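## Task

Place the red earphones in the small chest's bottom drawer and the black earphones in its top drawer, then make sure all drawers are closed and the chest is still standing upright.

## Robot and tools

Robot: two arms, left_arm and right_arm, each with a parallel two-finger gripper. Fingers point along the gripper's +z axis and close along its y axis. The reported end_effector_position is the spot between the pads, roughly 1 cm short of the fingertips.

Frame: everything uses the scene frame. Origin sits at table-top height, halfway between the arms, a little behind the table's near edge. +x points out over the table, +z up, and left_arm is on the +y side (this is not the left of any image). Bases: left_arm near (+0.001, +0.287, +0.009) m, right_arm near (+0.004, -0.322, +0.007) m. Reported hand positions and orientations may be off by a few centimetres, more at long reach.

Row layout (shared by execute_actions and move): one flat list of 14 numbers covering both arms, each in [-1, 1]: left_arm dx, dy, dz, rx, ry, rz, opening, then right_arm dx, dy, dz, rx, ry, rz, opening. The six pose numbers are an offset, not a pose: a displacement along the scene axes measured from that arm's current Hand target (the last commanded pose). Scale: 1.0 equals 0.6 m for dx/dy/dz and 180 degrees for rotation; rx, ry, rz form a single rotation vector, turning about the Hand target's position. Opening is absolute: +1 fully open (0.094 m), -1 closed. To leave an arm alone, give zeros for its six pose numbers and repeat its current opening (0 is itself a command, half open).

execute_actions(actions, cameras): actions is a list of actions; each action is a table of up to 15 rows, one per 1/30 s step, and a short table repeats its last row to step 15. Every row in an action is an offset from the Hand target at that action's start, so sending the same offset twice moves twice as far. Images are returned only if actions is empty or cameras names them; an empty list also reports the scene number and task.

move(target, speed, blend, opening_speed, grip_force, blocking, cameras): drives straight paths toward one row or a list of up to 15 rows; every row in the list is offset from the same starting Hand targets, not from the previous row. speed is m/s, 0.002 to 2.9, default 0.25 (turns capped at twice that in rad/s); one value or one per target. blend in metres rounds corners in a list; 0 stops at each. opening_speed (0.2 or more, per second on the -1..+1 scale) closes fingers gradually, useful for fragile items. grip_force is newtons per pad, 10 to 50, one value or one per arm; it persists, and lower values close slowly. Paths ignore obstacles and the other arm, last at most 10 s, and a faster move strays and hits harder. Avoid paths passing near an arm's own base, which can whip the elbow around. The result adds a move: line such as done, off_target, moving, held or fault; done means at rest within 10 mm and 2 degrees, but says nothing about contact. limits=paced means a clipped pose, limits=held means steps were withheld.

wait(seconds): 0 to 3600, lets time pass with no new command; returns early if a running move ends. stop(): brakes a running move. zoom_image(camera, region): enlarges a pixel box [x0, y0, x1, y1], at most 504 by 504, from that camera's most recent image. finished_scene(scene): scene number 1 or 2; ends the scene permanently, so call it only once the goal holds with the robot released.

Cameras: cam_head_left, cam_head_right, cam_high, cam_low (all 672x504), plus cam_left_wrist and cam_right_wrist on the grippers. ["all"] asks for all of them; an unknown name voids the call.

Reading results: Hand target is the commanded pose; the gripper often stops short of it because of friction or weight and may tilt, so compare the measured position and orientation after each move and send the remaining gap as a fresh offset. Each control step limits orientation to within 40 degrees of the measured one. grip_measured uses the opening scale; it reads a little wide when empty and somewhat narrower than a gripped rigid part. It keeps tracking the command through contact, so it does not show the moment of touch. grip_effort_nm is the gripper motor's averaged effort (negative means closing) and is not a pad force. Joint torques list each joint in order; positive points toward larger joint angles. A Joint velocities entry reading within noise means that arm is still. A stalled arm keeps pushing; to release it, command a target back beyond where the gripper actually sits.

Cautions: do not drop items, release them while moving, slam drawers or the chest, or shove hard; the chest must stay upright and nothing may leave the table. Keep the arms from colliding or gripping each other's fingers, and keep clear of the bar, spacers, back plate and low rail. Avoid straining the wrist camera cables. Watch motor temperatures: a MOTOR HOT line appears at 75 °C, 90 °C folds that arm away for the rest of the scene, and 100 °C makes it collapse, so do not hold loads or stretched poses for long. Loose objects can occasionally get nudged by outside pushes.

Each tool is called after "Call:" by a JSON object that holds its "api" and its "payload", one argument or row to a line.

## Session

Call:
{"api": "execute_actions", "payload": {
  "actions": []
}}

Scene clock: 0.00 s.
left_arm: end_effector_position=(+0.3222, +0.2281, +0.2461) grip_measured=+1.000 grip_effort_nm=n/a end_effector_quat_wxyz=(+0.497, +0.147, +0.848, -0.109) | right_arm: end_effector_position=(+0.3770, -0.2573, +0.3590) grip_measured=+1.000 grip_effort_nm=n/a end_effector_quat_wxyz=(+0.628, -0.029, +0.707, +0.323)
Joint positions: left_arm=[-0.021 0.975 0.835 -0.412 0.336 0.147 0.094] | right_arm=[-0.082 1.08 0.863 0.22 -0.616 0.437 0.094]
Joint velocities: within noise
Joint torques (N m): no reading
Motor temperatures (°C): left_arm=[28 32 29 36 24 26 25] | right_arm=[25 33 36 39 25 24 23]
Heat: left arm: 36 °C; right arm: 39 °C.
Hand target: left_arm +0.3222, +0.2284, +0.2474; +0.497, +0.147, +0.848, -0.108 | right_arm +0.3758, -0.2566, +0.3654; +0.633, -0.034, +0.702, +0.324
Tool commands: left_gripper/opening=+1.0 right_gripper/opening=+1.0

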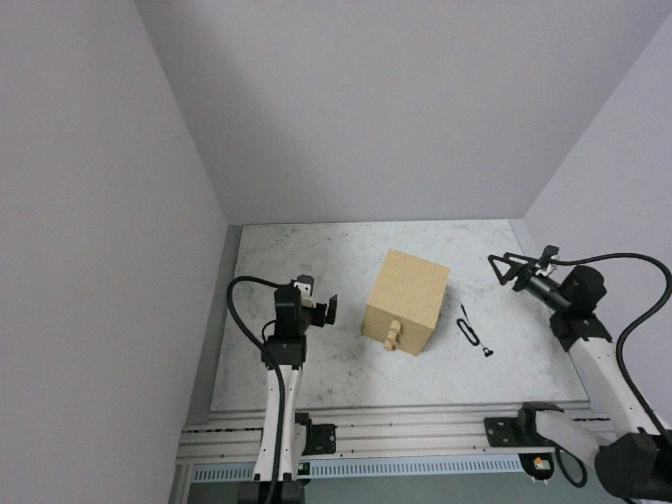

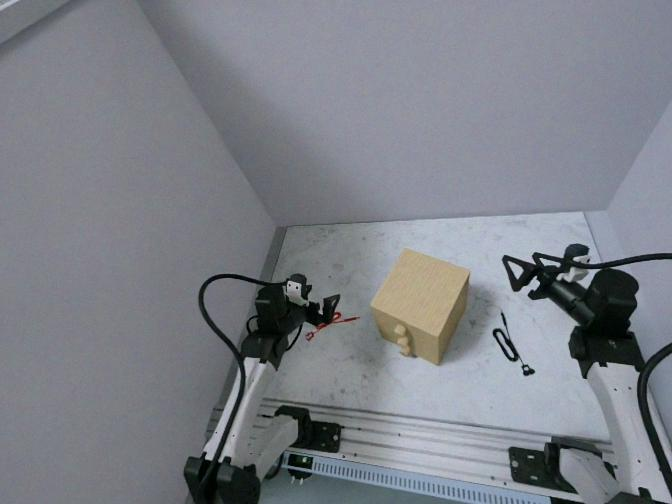

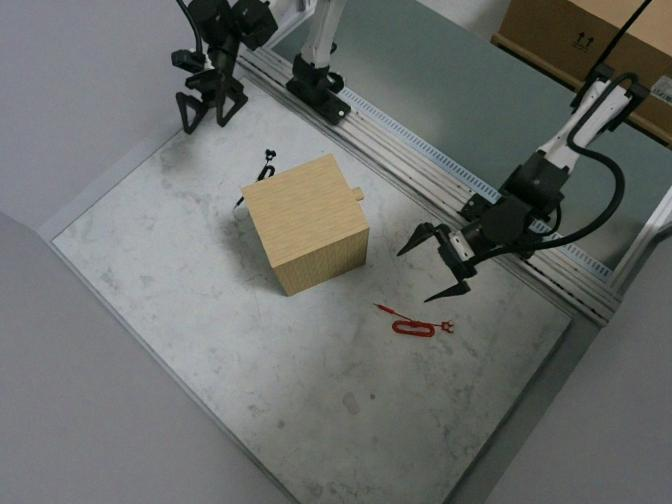

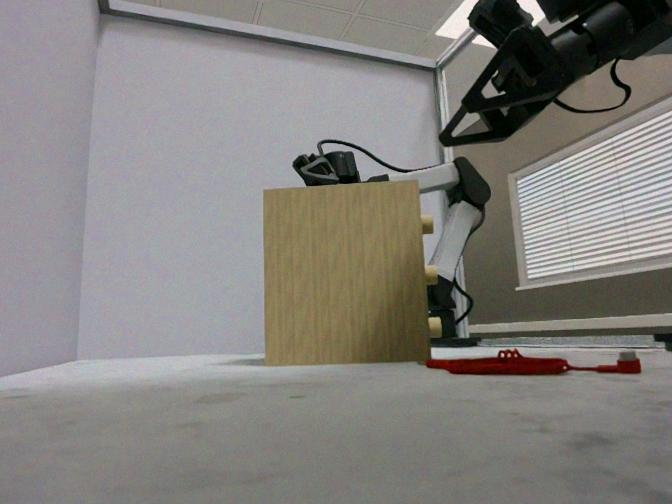

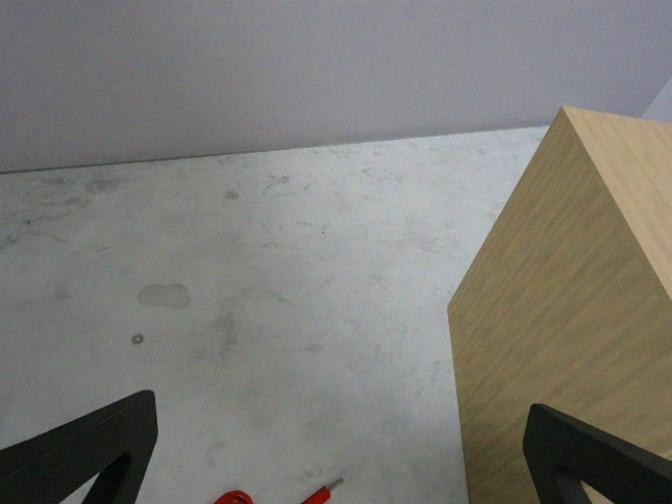

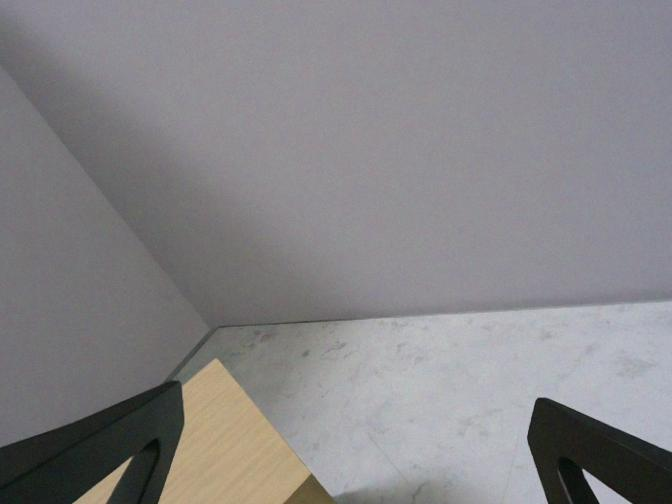

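Call:
{"api": "move", "payload": {
  "target": [-0.17,0.14,0.02,0.073,0.334,0.099,1,-0.23,0,-0.2,-0.229,0.448,-0.024,1],
  "cameras": ["all"],
  "speed": 0.4
}}

Call:
{"api": "zoom_image", "payload": {
  "camera": "cam_head_left",
  "region": [330, 220, 520, 380]
}}

Call:
{"api": "zoom_image", "payload": {
  "camera": "cam_head_right",
  "region": [280, 220, 560, 400]
}}

Scene clock: 52.70 s.
left_arm: end_effector_position=(+0.2268, +0.3090, +0.2622) grip_measured=+1.000 grip_effort_nm=-0.01 end_effector_quat_wxyz=(+0.143, +0.009, +0.990, +0.011) | right_arm: end_effector_position=(+0.2603, -0.2502, +0.2500) grip_measured=+1.000 grip_effort_nm=0.04 end_effector_quat_wxyz=(+0.141, -0.011, +0.989, +0.042)
Joint positions: left_arm=[0.089 1.281 1.546 -1.565 0.012 0.123 0.094] | right_arm=[0.281 1.361 1.567 -1.479 -0.013 0.244 0.094]
Joint torques (N m): left_arm=[0.59 -4.18 5.56 1.12 -0.17 -0.02] | right_arm=[0.58 -6.19 4.34 0.24 0.14 0.23]
Motor temperatures (°C): left_arm=[28 31 35 45 24 25 25] | right_arm=[25 34 43 44 25 23 23]
Heat: left arm: 45 °C; right arm: 44 °C.
Hand target: left_arm +0.2202, +0.3123, +0.2592; -0.001, -0.001, +1.000, +0.001 | right_arm +0.2378, -0.2567, +0.2454; +0.001, +0.000, +1.000, +0.001
Off the commanded pose: left_arm 0.008 m, 17 deg | right_arm 0.024 m, 17 deg.
joint sent to its limit (left arm) — joint 4 (wrist pitch), lower limit. The joint targets are off in orientation, not in position.
joint sent to its limit (right arm) — joint 4 (wrist pitch), lower limit. The joint targets are off in orientation, not in position.
move: off_target (left_arm, right_arm)

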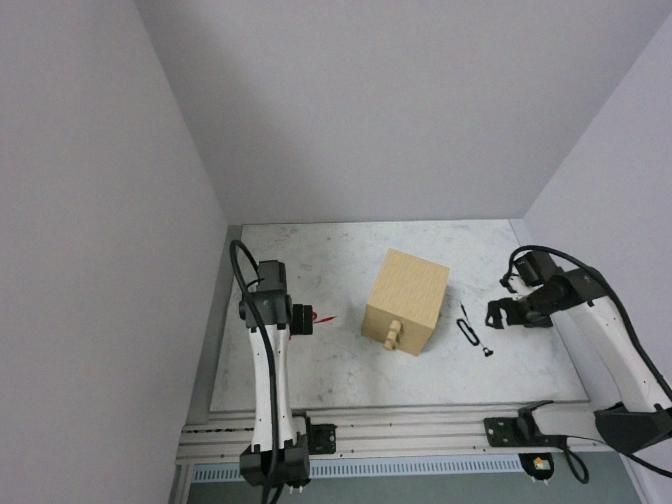

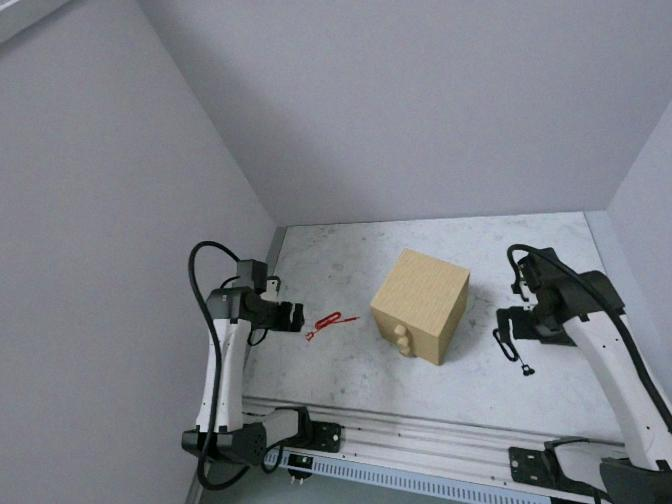

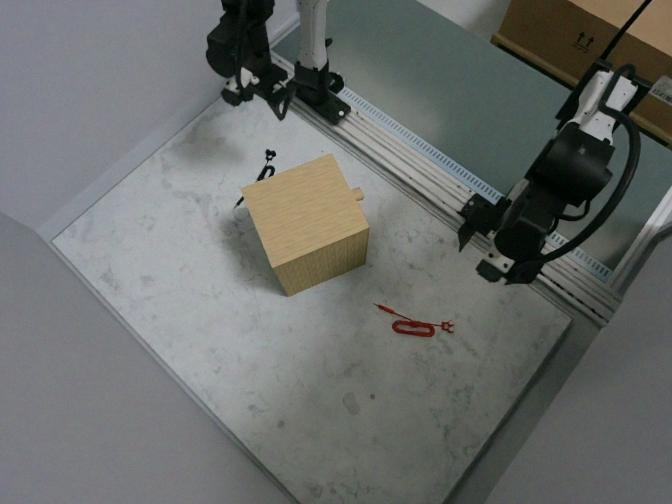

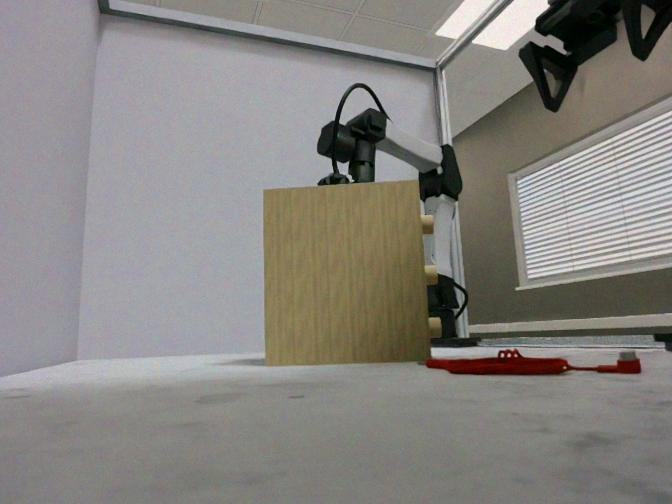

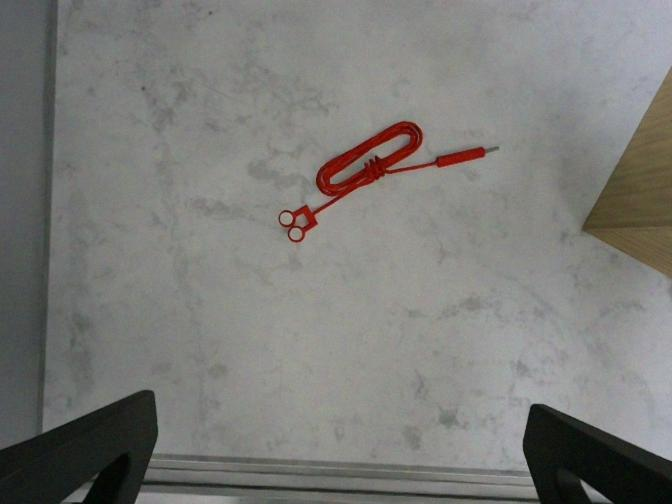

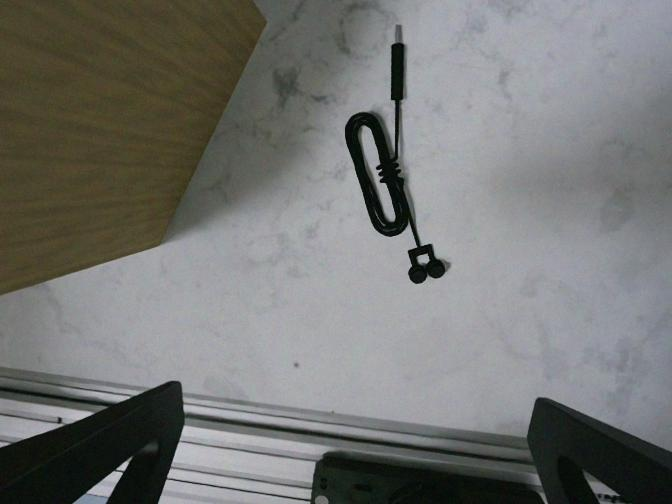

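Scaled by 2.653 from the camera's image (finer frame: 960x720).

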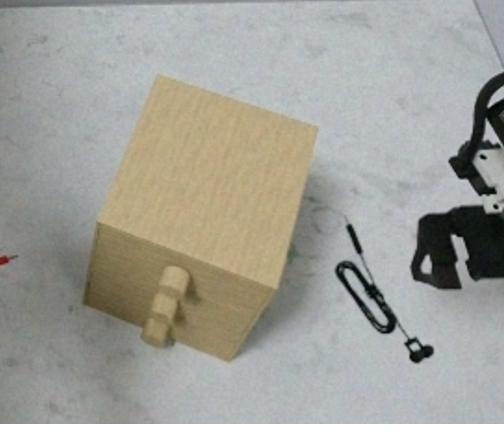

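Scaled by 1.800 from the camera's image (finer frame: 960x720).

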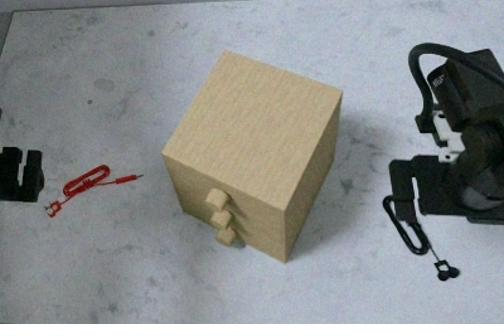

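Call:
{"api": "move", "payload": {
  "target": [-0.134,-0.287,-0.099,-0.068,-0.215,-0.187,1,0.045,-0.005,-0.158,0,0,0,1],
  "cameras": ["cam_head_left","cam_left_wrist","cam_right_wrist"],
  "speed": 0.4
}}

Scene clock: 100.13 s.
left_arm: end_effector_position=(+0.1380, +0.1403, +0.2064) grip_measured=+1.000 grip_effort_nm=0.00 end_effector_quat_wxyz=(+0.327, +0.287, +0.894, -0.110) | right_arm: end_effector_position=(+0.2673, -0.2552, +0.1575) grip_measured=+1.000 grip_effort_nm=0.03 end_effector_quat_wxyz=(+0.015, -0.004, +1.000, +0.009)
Joint positions: left_arm=[-1.005 0.706 0.887 -1.089 -0.213 -0.296 0.094] | right_arm=[0.258 1.536 1.382 -1.381 -0.013 0.232 0.094]
Joint torques (N m): left_arm=[-0.66 1.31 6.35 2.21 -0.36 -0.04] | right_arm=[-0.49 -5.31 4.55 0.41 0.14 -0.01]
Motor temperatures (°C): left_arm=[27 32 34 38 24 25 25] | right_arm=[25 37 41 39 25 23 23]
Heat: left arm: 38 °C; right arm: 41 °C.
Hand target: left_arm +0.1398, +0.1402, +0.1997; +0.325, +0.283, +0.897, -0.102 | right_arm +0.2648, -0.2595, +0.1506; +0.001, +0.000, +1.000, +0.001
Off the commanded pose: left_arm 0.007 m, 1 deg | right_arm 0.009 m, 2 deg.
move: done

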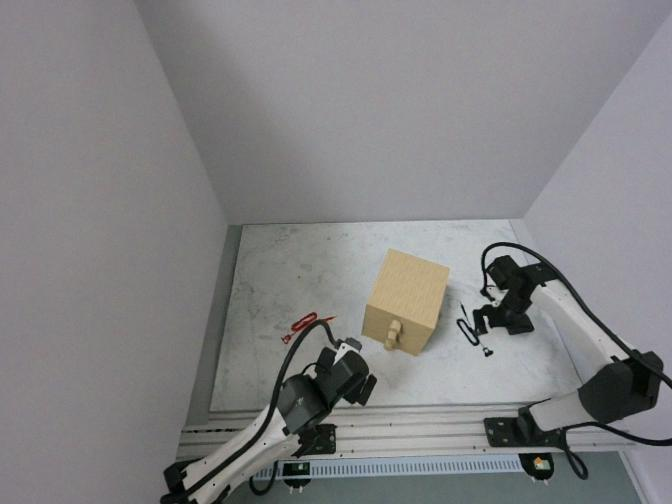

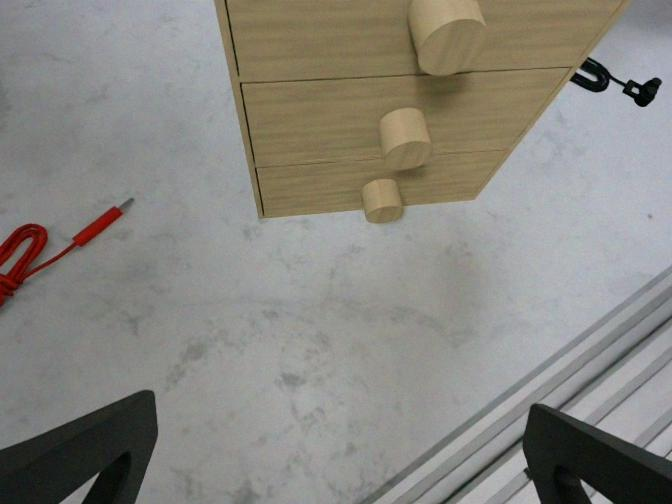

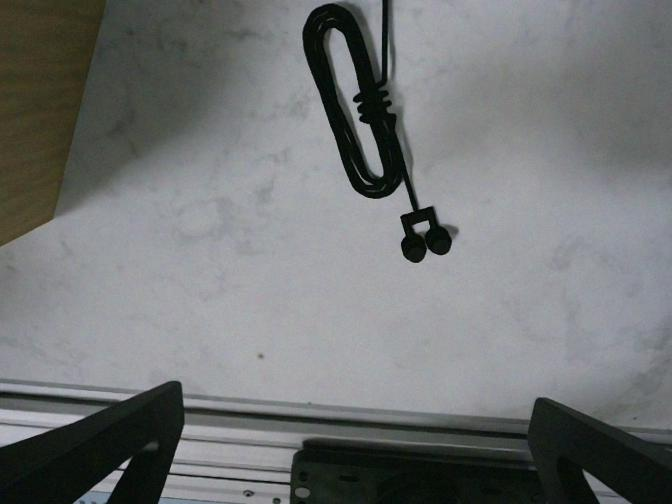

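Call:
{"api": "move", "payload": {
  "target": [0.084,-0.129,-0.208,-0.066,-0.103,0.028,1,0.1,-0.033,-0.1,0,0,0.117,1],
  "cameras": ["cam_head_left","cam_low","cam_left_wrist","cam_right_wrist"],
  "speed": 0.25
}}

Scene clock: 150.93 s.
left_arm: end_effector_position=(+0.1881, +0.0562, +0.0811) grip_measured=+1.000 grip_effort_nm=-0.01 end_effector_quat_wxyz=(+0.493, +0.219, +0.829, -0.149) | right_arm: end_effector_position=(+0.3244, -0.2769, +0.0945) grip_measured=+1.000 grip_effort_nm=0.04 end_effector_quat_wxyz=(+0.009, -0.180, +0.984, +0.002)
Joint positions: left_arm=[-1.214 1.097 0.205 0.291 -0.549 -0.391 0.094] | right_arm=[0.154 1.756 1.369 -1.164 -0.007 -0.226 0.094]
Joint torques (N m): left_arm=[0.43 -1.05 6.13 2.62 -0.49 0.31] | right_arm=[-0.46 -7.21 5.94 0.36 0.04 -0.14]
Heat: left arm: 42 °C; right arm: 40 °C.
Hand target: left_arm +0.1902, +0.0626, +0.0751; +0.496, +0.221, +0.829, -0.133 | right_arm +0.3247, -0.2794, +0.0906; +0.001, -0.183, +0.983, +0.001
Off the commanded pose: left_arm 0.009 m, 2 deg | right_arm 0.005 m, 1 deg.
move: done

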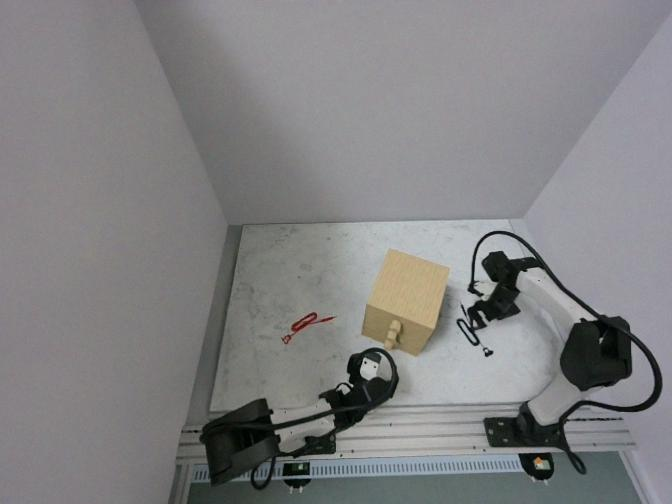

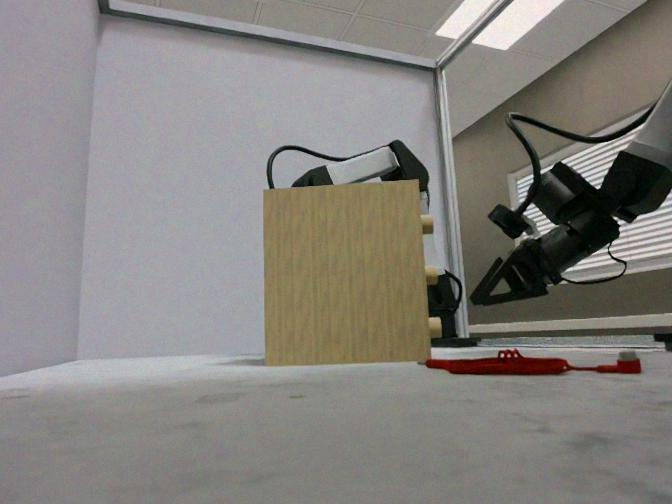

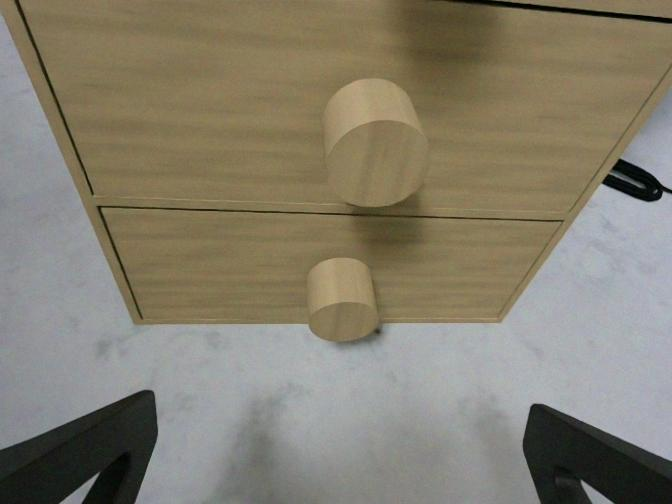

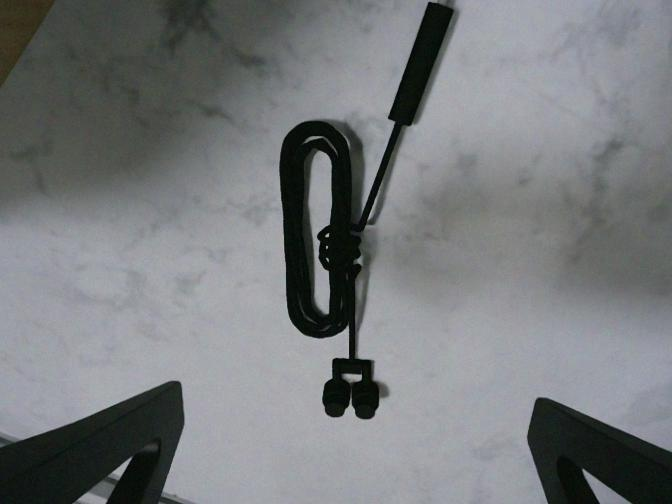

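Call:
{"api": "move", "payload": {
  "target": [0.091,-0.056,-0.068,0,0,0,1,0.019,0.037,-0.075,0,0,0,1],
  "cameras": ["cam_low","cam_left_wrist","cam_right_wrist"],
  "speed": 0.15
}}

Scene clock: 168.60 s.
left_arm: end_effector_position=(+0.2392, +0.0348, +0.0313) grip_measured=+1.000 grip_effort_nm=-0.01 end_effector_quat_wxyz=(+0.490, +0.219, +0.834, -0.131) | right_arm: end_effector_position=(+0.3422, -0.2577, +0.0545) grip_measured=+1.000 grip_effort_nm=0.03 end_effector_quat_wxyz=(+0.017, -0.185, +0.983, +0.002)
Joint positions: left_arm=[-1.04 1.656 0.264 0.814 -0.428 -0.281 0.094] | right_arm=[0.203 1.85 1.324 -1.007 -0.007 -0.187 0.094]
Joint torques (N m): left_arm=[0.72 -3.4 7.16 2.68 -0.18 0.33] | right_arm=[0.55 -7.84 4.45 0.42 0.05 0.08]
Motor temperatures (°C): left_arm=[27 30 34 46 24 24 25] | right_arm=[25 36 41 36 25 23 23]
Heat: left arm: 46 °C; right arm: 41 °C.
Hand target: left_arm +0.2449, +0.0291, +0.0344; +0.496, +0.221, +0.829, -0.133 | right_arm +0.3362, -0.2572, +0.0456; +0.001, -0.183, +0.983, +0.001
Off the commanded pose: left_arm 0.009 m, 1 deg | right_arm 0.011 m, 2 deg.
move: off_target (right_arm)

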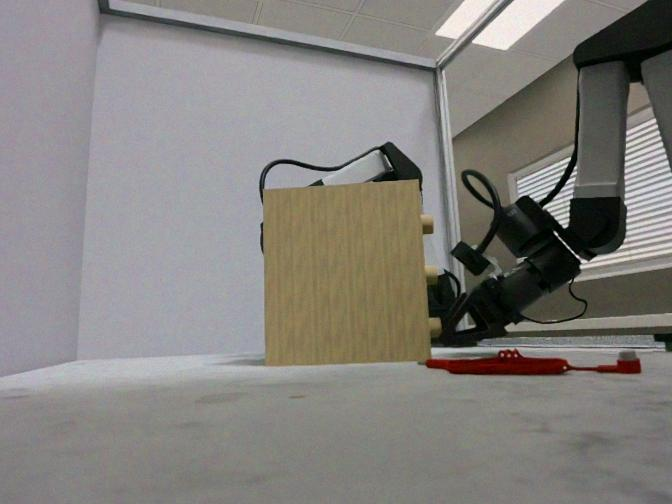

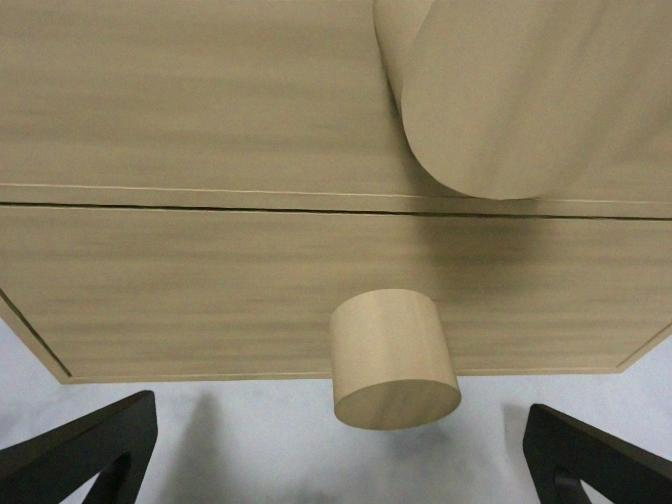

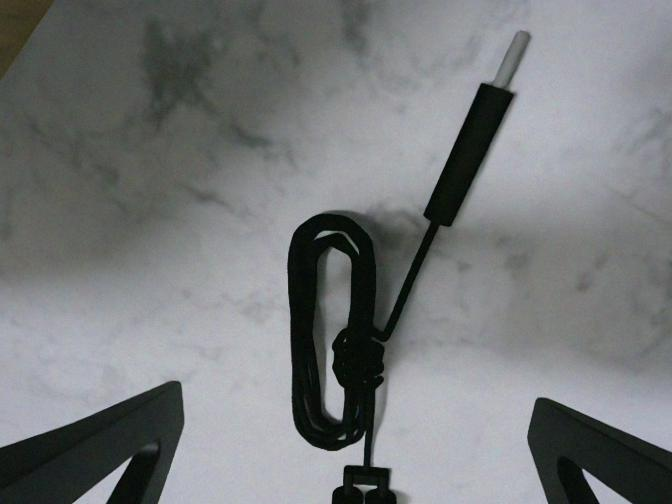

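Call:
{"api": "move", "payload": {
  "target": [0.0045,-0.026,0,0,0,0,1,-0.02,0,-0.066,0,0,0,1],
  "cameras": ["cam_left_wrist","cam_right_wrist"],
  "speed": 0.1
}}

Scene clock: 184.13 s.
left_arm: end_effector_position=(+0.2450, +0.0184, +0.0345) grip_measured=+1.000 grip_effort_nm=-0.01 end_effector_quat_wxyz=(+0.494, +0.220, +0.830, -0.137) | right_arm: end_effector_position=(+0.3261, -0.2593, +0.0162) grip_measured=+1.000 grip_effort_nm=0.04 end_effector_quat_wxyz=(+0.005, -0.182, +0.983, +0.000)
Joint positions: left_arm=[-1.051 1.699 0.321 0.814 -0.43 -0.281 0.094] | right_arm=[0.21 1.867 1.183 -0.875 -0.002 -0.174 0.094]
Joint torques (N m): left_arm=[-0.54 -3.79 7.41 2.45 -0.38 0.14] | right_arm=[0.55 -7.65 3.54 0.72 0 0.02]
Heat: left arm: 46 °C; right arm: 40 °C.
Hand target: left_arm +0.2475, +0.0136, +0.0342; +0.496, +0.221, +0.829, -0.133 | right_arm +0.3242, -0.2572, +0.0061; +0.001, -0.183, +0.983, +0.001
Off the commanded pose: left_arm 0.006 m, 1 deg | right_arm 0.011 m, 0 deg.
move: off_target (right_arm)

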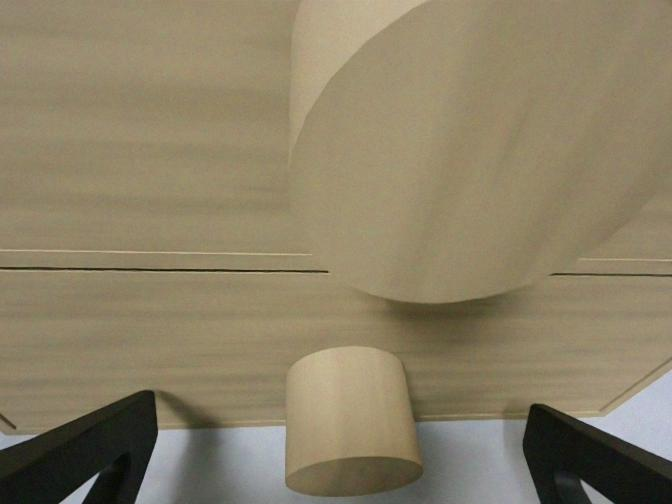

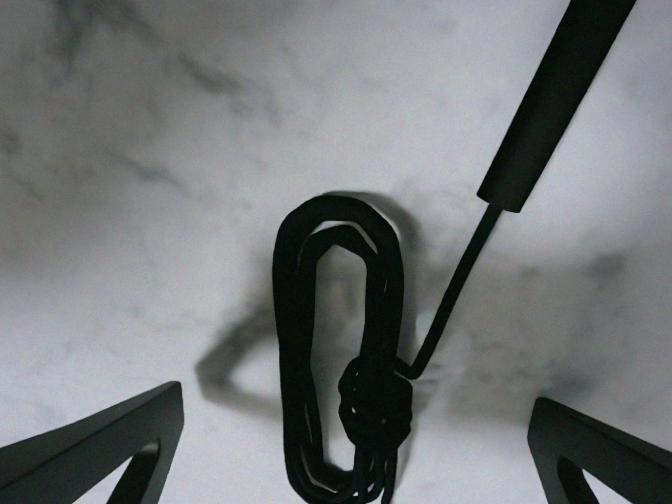

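Call:
{"api": "move", "payload": {
  "target": [
    [0,0,0,0,0,0,1,0,0,-0.012,0,0,0,1],
    [0,0,0,0,0,0,-1,0,0,-0.012,0,0,0,-1],
    [-0.017,0.01,0,0,0,0,-1,0,0,0.12,0,0,0,-1],
    [-0.108,0.063,0,0,0,0,-1,0,0,0.3,0,0,0,-1]
  ],
  "cameras": ["cam_head_left","cam_low","cam_high","cam_left_wrist","cam_right_wrist"],
  "speed": [0.1,0.1,0.06,0.12]
}}

Scene clock: 197.00 s.
left_arm: end_effector_position=(+0.1843, +0.0470, +0.0339) grip_measured=-0.425 grip_effort_nm=-1.03 end_effector_quat_wxyz=(+0.494, +0.222, +0.829, -0.137) | right_arm: end_effector_position=(+0.3357, -0.2582, +0.1829) grip_measured=-0.824 grip_effort_nm=-1.00 end_effector_quat_wxyz=(+0.027, -0.181, +0.983, -0.004)
Joint positions: left_arm=[-1.271 1.486 0.14 0.711 -0.609 -0.421 0.027] | right_arm=[0.211 1.785 1.756 -1.484 0.007 -0.171 0.008]
Joint torques (N m): left_arm=[-0.68 -5.07 4.48 2.26 -0.5 0.08] | right_arm=[0.4 -7.98 7.79 -0.27 -0.07 -0.01]
Heat: left arm: 45 °C; right arm: 40 °C.
Hand target: left_arm +0.1827, +0.0514, +0.0342; +0.496, +0.221, +0.829, -0.133 | right_arm +0.3242, -0.2572, +0.1860; +0.001, -0.183, +0.983, +0.001
Off the commanded pose: left_arm 0.005 m, 1 deg | right_arm 0.012 m, 3 deg.
joint at its limit (right arm) — joint 4 (wrist pitch), lower limit.
move: off_target (right_arm); target 2's new opening was sent with right_arm's hand 0.017 m and 1 deg from that target
Images, in order (width x height): cam_head_left 672x504, cam_high 672x504, cam_low 672x504, cam_left_wrist 672x504, cam_right_wrist 672x504.

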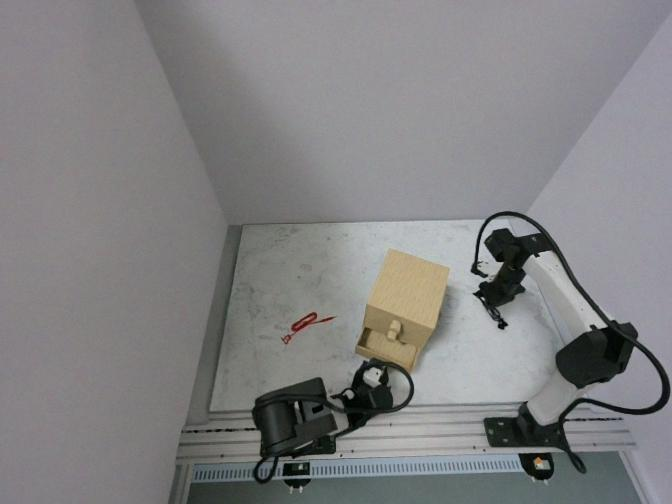

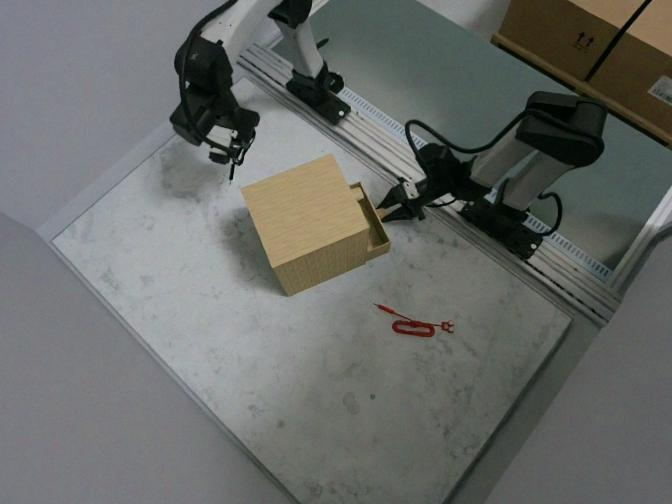

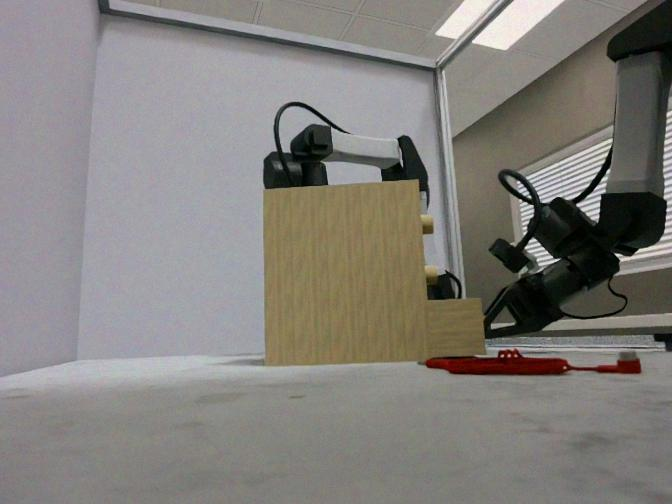

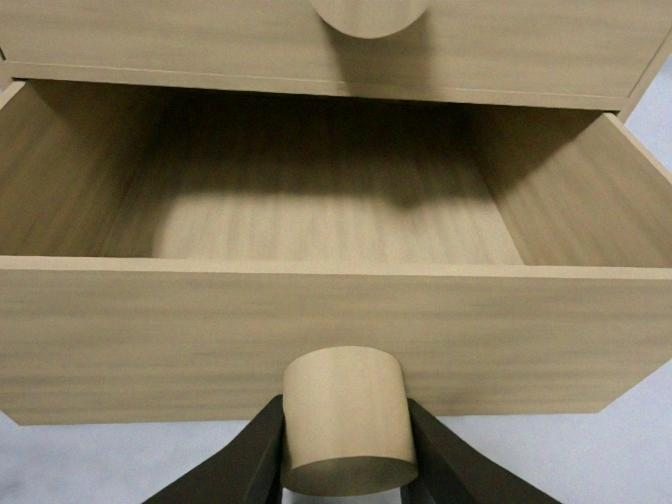

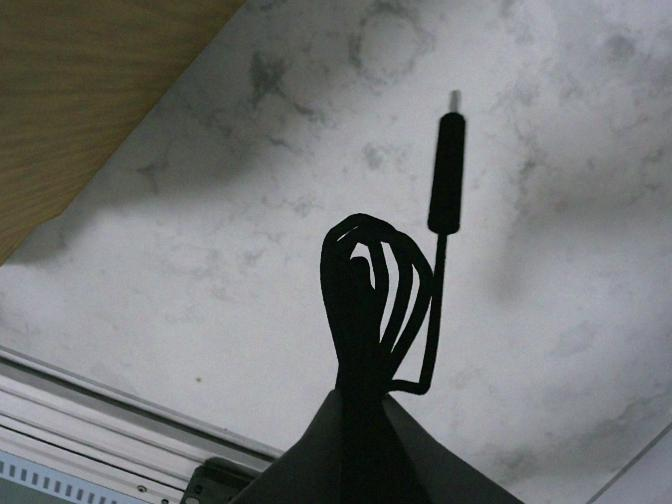

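Call:
{"api": "move", "payload": {
  "target": [
    [-0.029,0.017,0,0,0,0,-1,0,0,0,0,0,0,-1],
    [-0.029,0.017,0,0,0,0,1,0,0,0,0,0,0,-1],
    [-0.035,0.02,0.22,0,0,0,1,0,0,0,0,0,0,-1],
    [0.196,0.381,0.16,0.237,0.254,-0.13,1,0,0,0,0,0,0,-1]
  ],
  "cameras": ["cam_head_left","cam_high","cam_left_wrist"],
  "speed": [0.1,0.1,0.25,0.4]
}}

Scene clock: 216.60 s.
left_arm: end_effector_position=(+0.2941, +0.2781, +0.1296) grip_measured=+0.998 grip_effort_nm=0.11 end_effector_quat_wxyz=(+0.001, +0.463, +0.886, -0.002) | right_arm: end_effector_position=(+0.3357, -0.2582, +0.1829) grip_measured=-0.824 grip_effort_nm=-0.99 end_effector_quat_wxyz=(+0.027, -0.181, +0.983, -0.004)
Joint positions: left_arm=[-0.043 1.676 1.387 -1.299 0.007 0.939 0.094] | right_arm=[0.211 1.785 1.756 -1.484 0.007 -0.171 0.008]
Joint torques (N m): left_arm=[0.12 -5.08 10.02 0.38 -0.11 0.29] | right_arm=[0.4 -7.97 7.79 -0.26 -0.07 -0.01]
Motor temperatures (°C): left_arm=[27 31 35 46 24 24 26] | right_arm=[25 41 42 35 25 23 24]
Heat: left arm: 46 °C; right arm: 42 °C.
Hand target: left_arm +0.3003, +0.2800, +0.1303; -0.001, +0.469, +0.883, +0.001 | right_arm +0.3242, -0.2572, +0.1860; +0.001, -0.183, +0.983, +0.001
Off the commanded pose: left_arm 0.007 m, 1 deg | right_arm 0.012 m, 3 deg.
joint at its limit (right arm) — joint 4 (wrist pitch), lower limit.
move: done

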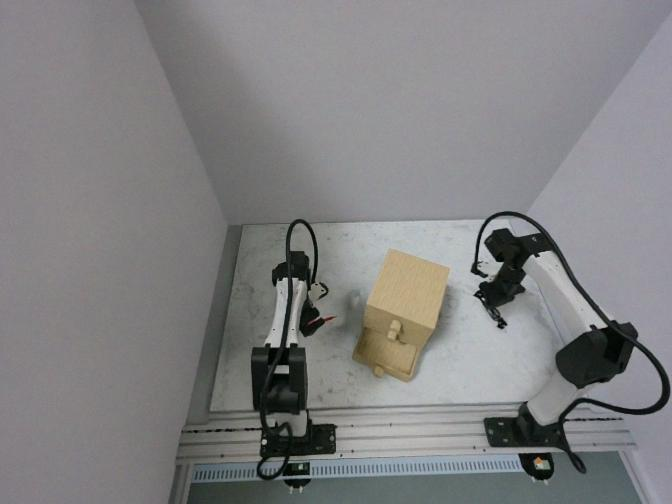

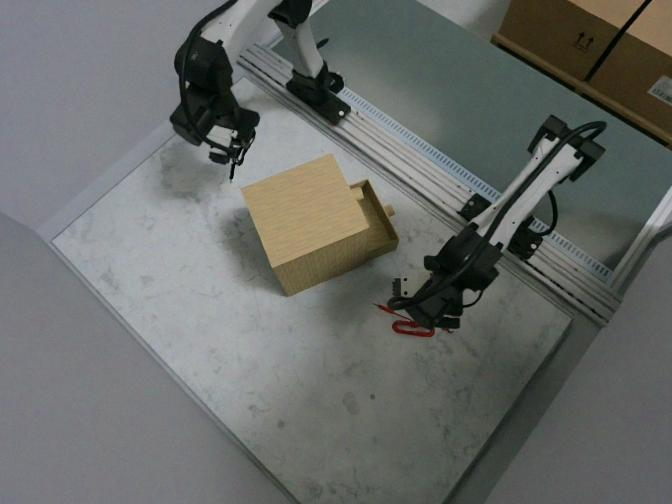

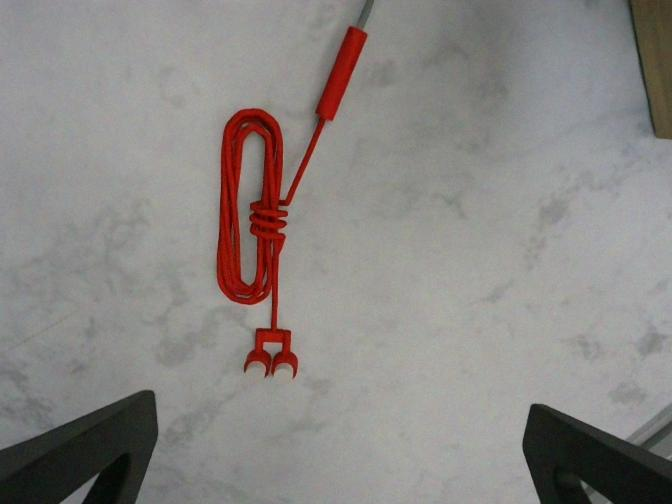

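Call:
{"api": "move", "payload": {
  "target": [0.071,0.031,-0.155,0,0,0,1,0,0,0,0,0,0,-1],
  "cameras": ["cam_left_wrist"]
}}

Scene clock: 229.53 s.
left_arm: end_effector_position=(+0.3406, +0.2948, +0.0466) grip_measured=+0.998 grip_effort_nm=0.11 end_effector_quat_wxyz=(+0.004, +0.466, +0.885, +0.001) | right_arm: end_effector_position=(+0.3357, -0.2582, +0.1829) grip_measured=-0.824 grip_effort_nm=-1.00 end_effector_quat_wxyz=(+0.027, -0.181, +0.983, -0.004)
Joint positions: left_arm=[0.007 1.897 1.319 -1.002 0.003 0.995 0.094] | right_arm=[0.211 1.785 1.756 -1.484 0.007 -0.171 0.008]
Joint torques (N m): left_arm=[0.61 -6.53 7.1 0.68 -0.08 0.28] | right_arm=[0.4 -7.98 7.8 -0.26 -0.07 -0.01]
Motor temperatures (°C): left_arm=[27 31 37 41 24 24 25] | right_arm=[25 41 43 35 25 23 25]
Heat: left arm: 41 °C; right arm: 43 °C.
Hand target: left_arm +0.3429, +0.2985, +0.0372; -0.001, +0.469, +0.883, +0.001 | right_arm +0.3242, -0.2572, +0.1860; +0.001, -0.183, +0.983, +0.001
Off the commanded pose: left_arm 0.010 m, 1 deg | right_arm 0.012 m, 3 deg.
joint at its limit (right arm) — joint 4 (wrist pitch), lower limit.
move: done

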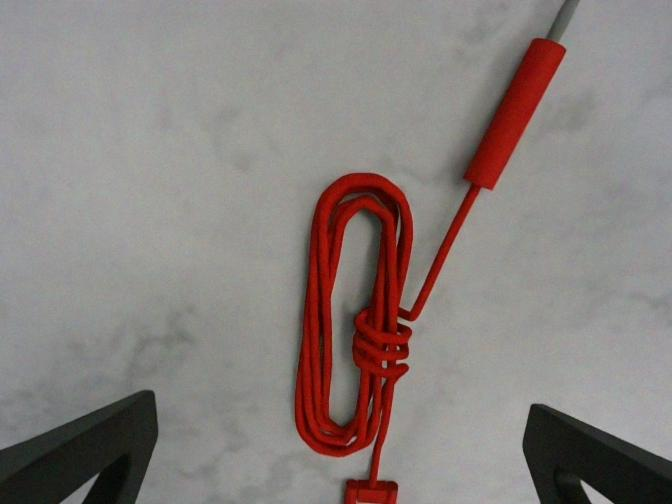

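Call:
{"api": "move", "payload": {
  "target": [
    [-0.0075,0.011,-0.062,0,0,0,1,0,0,0,0,0,0,-1],
    [-0.0075,0.011,-0.062,0,0,0,-1,0,0,0,0,0,0,-1],
    [-0.0075,0.011,0.2,0,0,0,-1,0,0,0,0,0,0,-1],
    [-0.238,-0.164,0.27,0.002,-0.06,-0.175,-1,0,0,0,0,0,0,-1],
    [-0.217,-0.434,0.238,0.005,-0.146,-0.349,-1,0,0,0,0,0,0,-1],
    [-0.217,-0.434,0.088,0.005,-0.146,-0.349,-1,0,0,0,0,0,0,-1]
  ],
  "speed": [0.1,0.1,0.25,0.35,0.3,0.2],
  "blend": [0,0,0.04,0.04,0.02,0],
  "cameras": ["cam_head_left","cam_head_right","cam_high","cam_low","cam_left_wrist"]
}}

Scene clock: 248.63 s.
left_arm: end_effector_position=(+0.2142, +0.0367, +0.1011) grip_measured=-0.905 grip_effort_nm=-1.03 end_effector_quat_wxyz=(+0.199, +0.838, +0.496, +0.108) | right_arm: end_effector_position=(+0.3357, -0.2582, +0.1829) grip_measured=-0.824 grip_effort_nm=-1.00 end_effector_quat_wxyz=(+0.027, -0.181, +0.983, -0.004)
Joint positions: left_arm=[-0.963 1.438 0.954 -0.674 -0.16 1.159 0.004] | right_arm=[0.211 1.785 1.756 -1.484 0.007 -0.171 0.008]
Joint torques (N m): left_arm=[-0.39 -3.81 6.5 1.73 -0.17 0.23] | right_arm=[0.42 -7.97 7.8 -0.27 -0.07 -0.02]
Heat: left arm: 39 °C; right arm: 44 °C.
Hand target: left_arm +0.2127, +0.0381, +0.0900; +0.187, +0.844, +0.490, +0.110 | right_arm +0.3242, -0.2572, +0.1860; +0.001, -0.183, +0.983, +0.001
Off the commanded pose: left_arm 0.011 m, 2 deg | right_arm 0.012 m, 3 deg.
joint at its limit (right arm) — joint 4 (wrist pitch), lower limit.
move: off_target (left_arm); target 2's new opening was sent with left_arm's hand 0.014 m and 1 deg from that target

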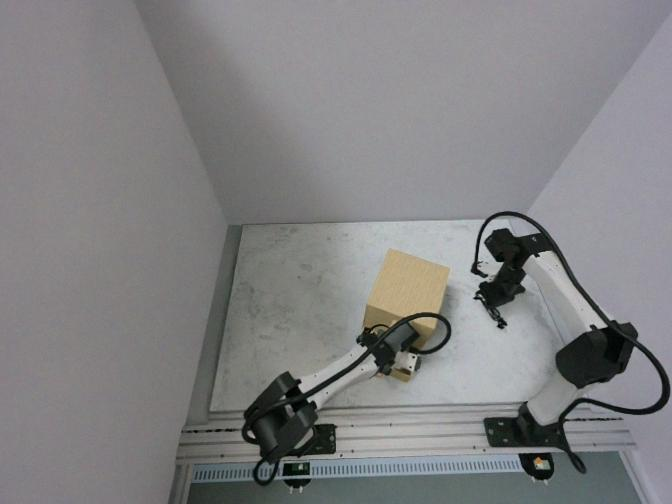

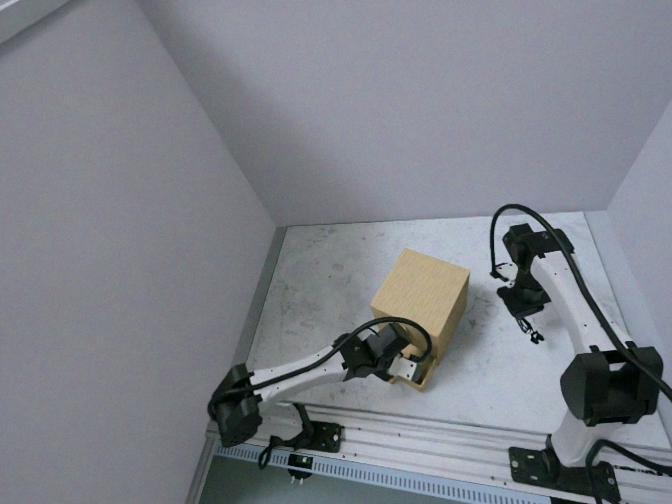

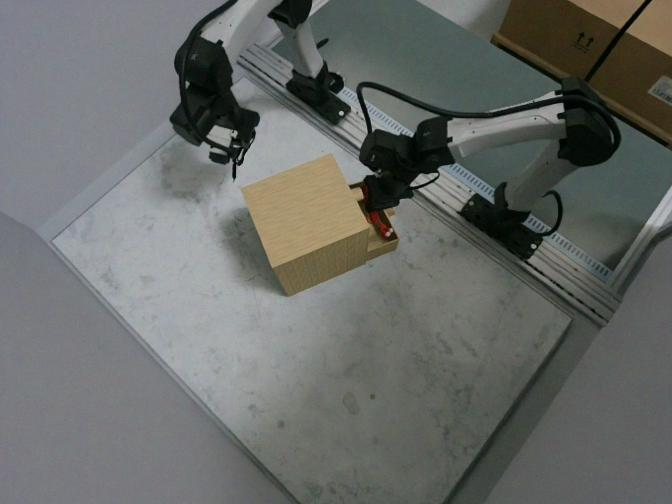

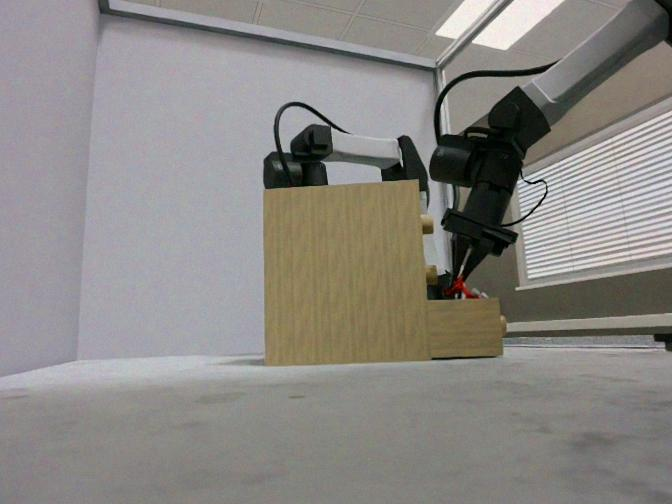

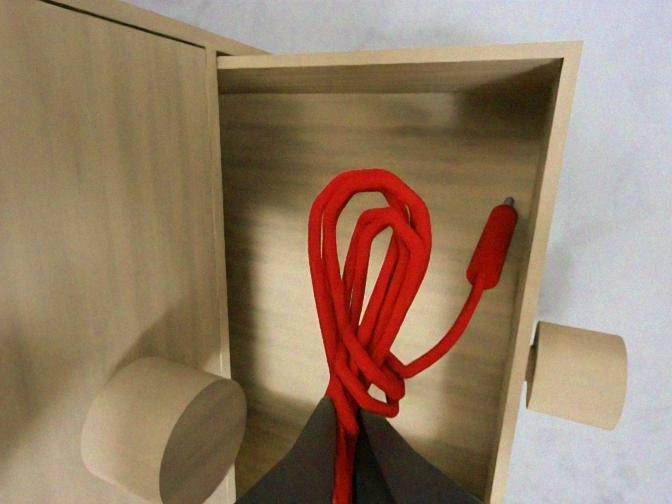

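Call:
{"api": "move", "payload": {
  "target": [
    [0,0,-0.078,0,0,0,-1,0,0,0,0,0,0,-1],
    [0,0,-0.078,0,0,0,-0.35,0,0,0,0,0,0,-1],
    [-0.01,0.006,0.19,0,0,0,-0.35,0,0,0,0,0,0,-1]
  ],
  "speed": [0.12,0.1,0.25],
  "opening_speed": 1,
  "cameras": ["cam_left_wrist","cam_high"]
}}

Scene clock: 263.57 s.
left_arm: end_effector_position=(+0.2064, +0.0483, +0.1995) grip_measured=-0.352 grip_effort_nm=0.11 end_effector_quat_wxyz=(+0.185, +0.841, +0.495, +0.114) | right_arm: end_effector_position=(+0.3357, -0.2582, +0.1829) grip_measured=-0.824 grip_effort_nm=-0.99 end_effector_quat_wxyz=(+0.027, -0.181, +0.983, -0.004)
Joint positions: left_arm=[-0.965 1.396 1.321 -1.109 -0.175 1.164 0.03] | right_arm=[0.211 1.785 1.756 -1.484 0.007 -0.171 0.008]
Joint torques (N m): left_arm=[-0.59 -3.45 10.95 1.34 -0.06 0.12] | right_arm=[0.4 -7.97 7.79 -0.26 -0.07 -0.01]
Heat: left arm: 40 °C; right arm: 45 °C.
Hand target: left_arm +0.2067, +0.0417, +0.2040; +0.187, +0.844, +0.490, +0.110 | right_arm +0.3242, -0.2572, +0.1860; +0.001, -0.183, +0.983, +0.001
Off the commanded pose: left_arm 0.008 m, 1 deg | right_arm 0.012 m, 3 deg.
joint at its limit (right arm) — joint 4 (wrist pitch), lower limit.
move: done; target 2's new opening was sent with left_arm's hand 0.011 m and 2 deg from that target
Images, in order (width x height): cam_high 672x504, cam_left_wrist 672x504.

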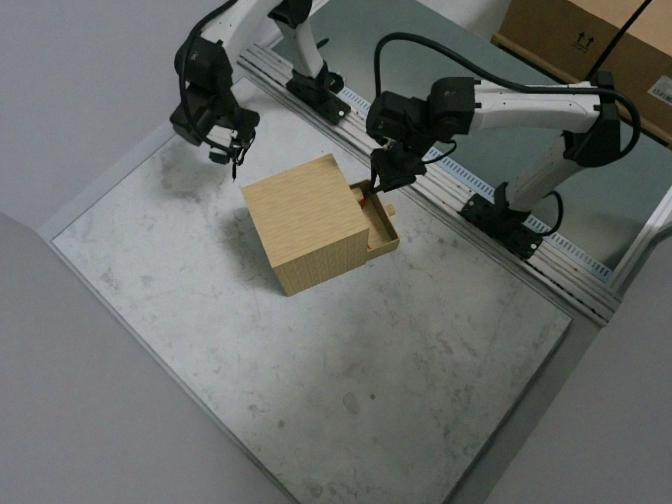

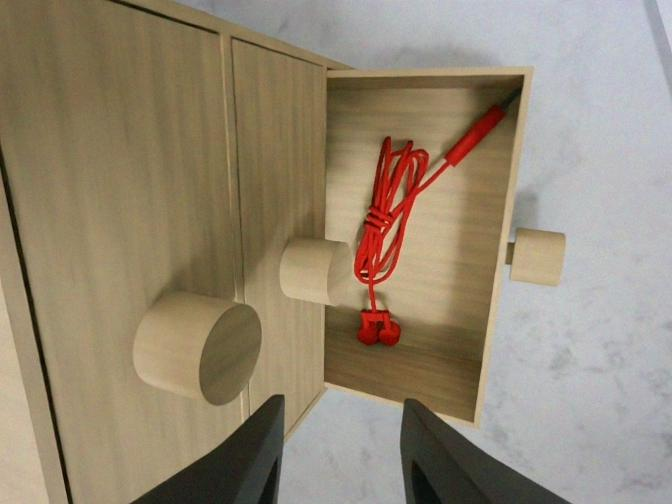

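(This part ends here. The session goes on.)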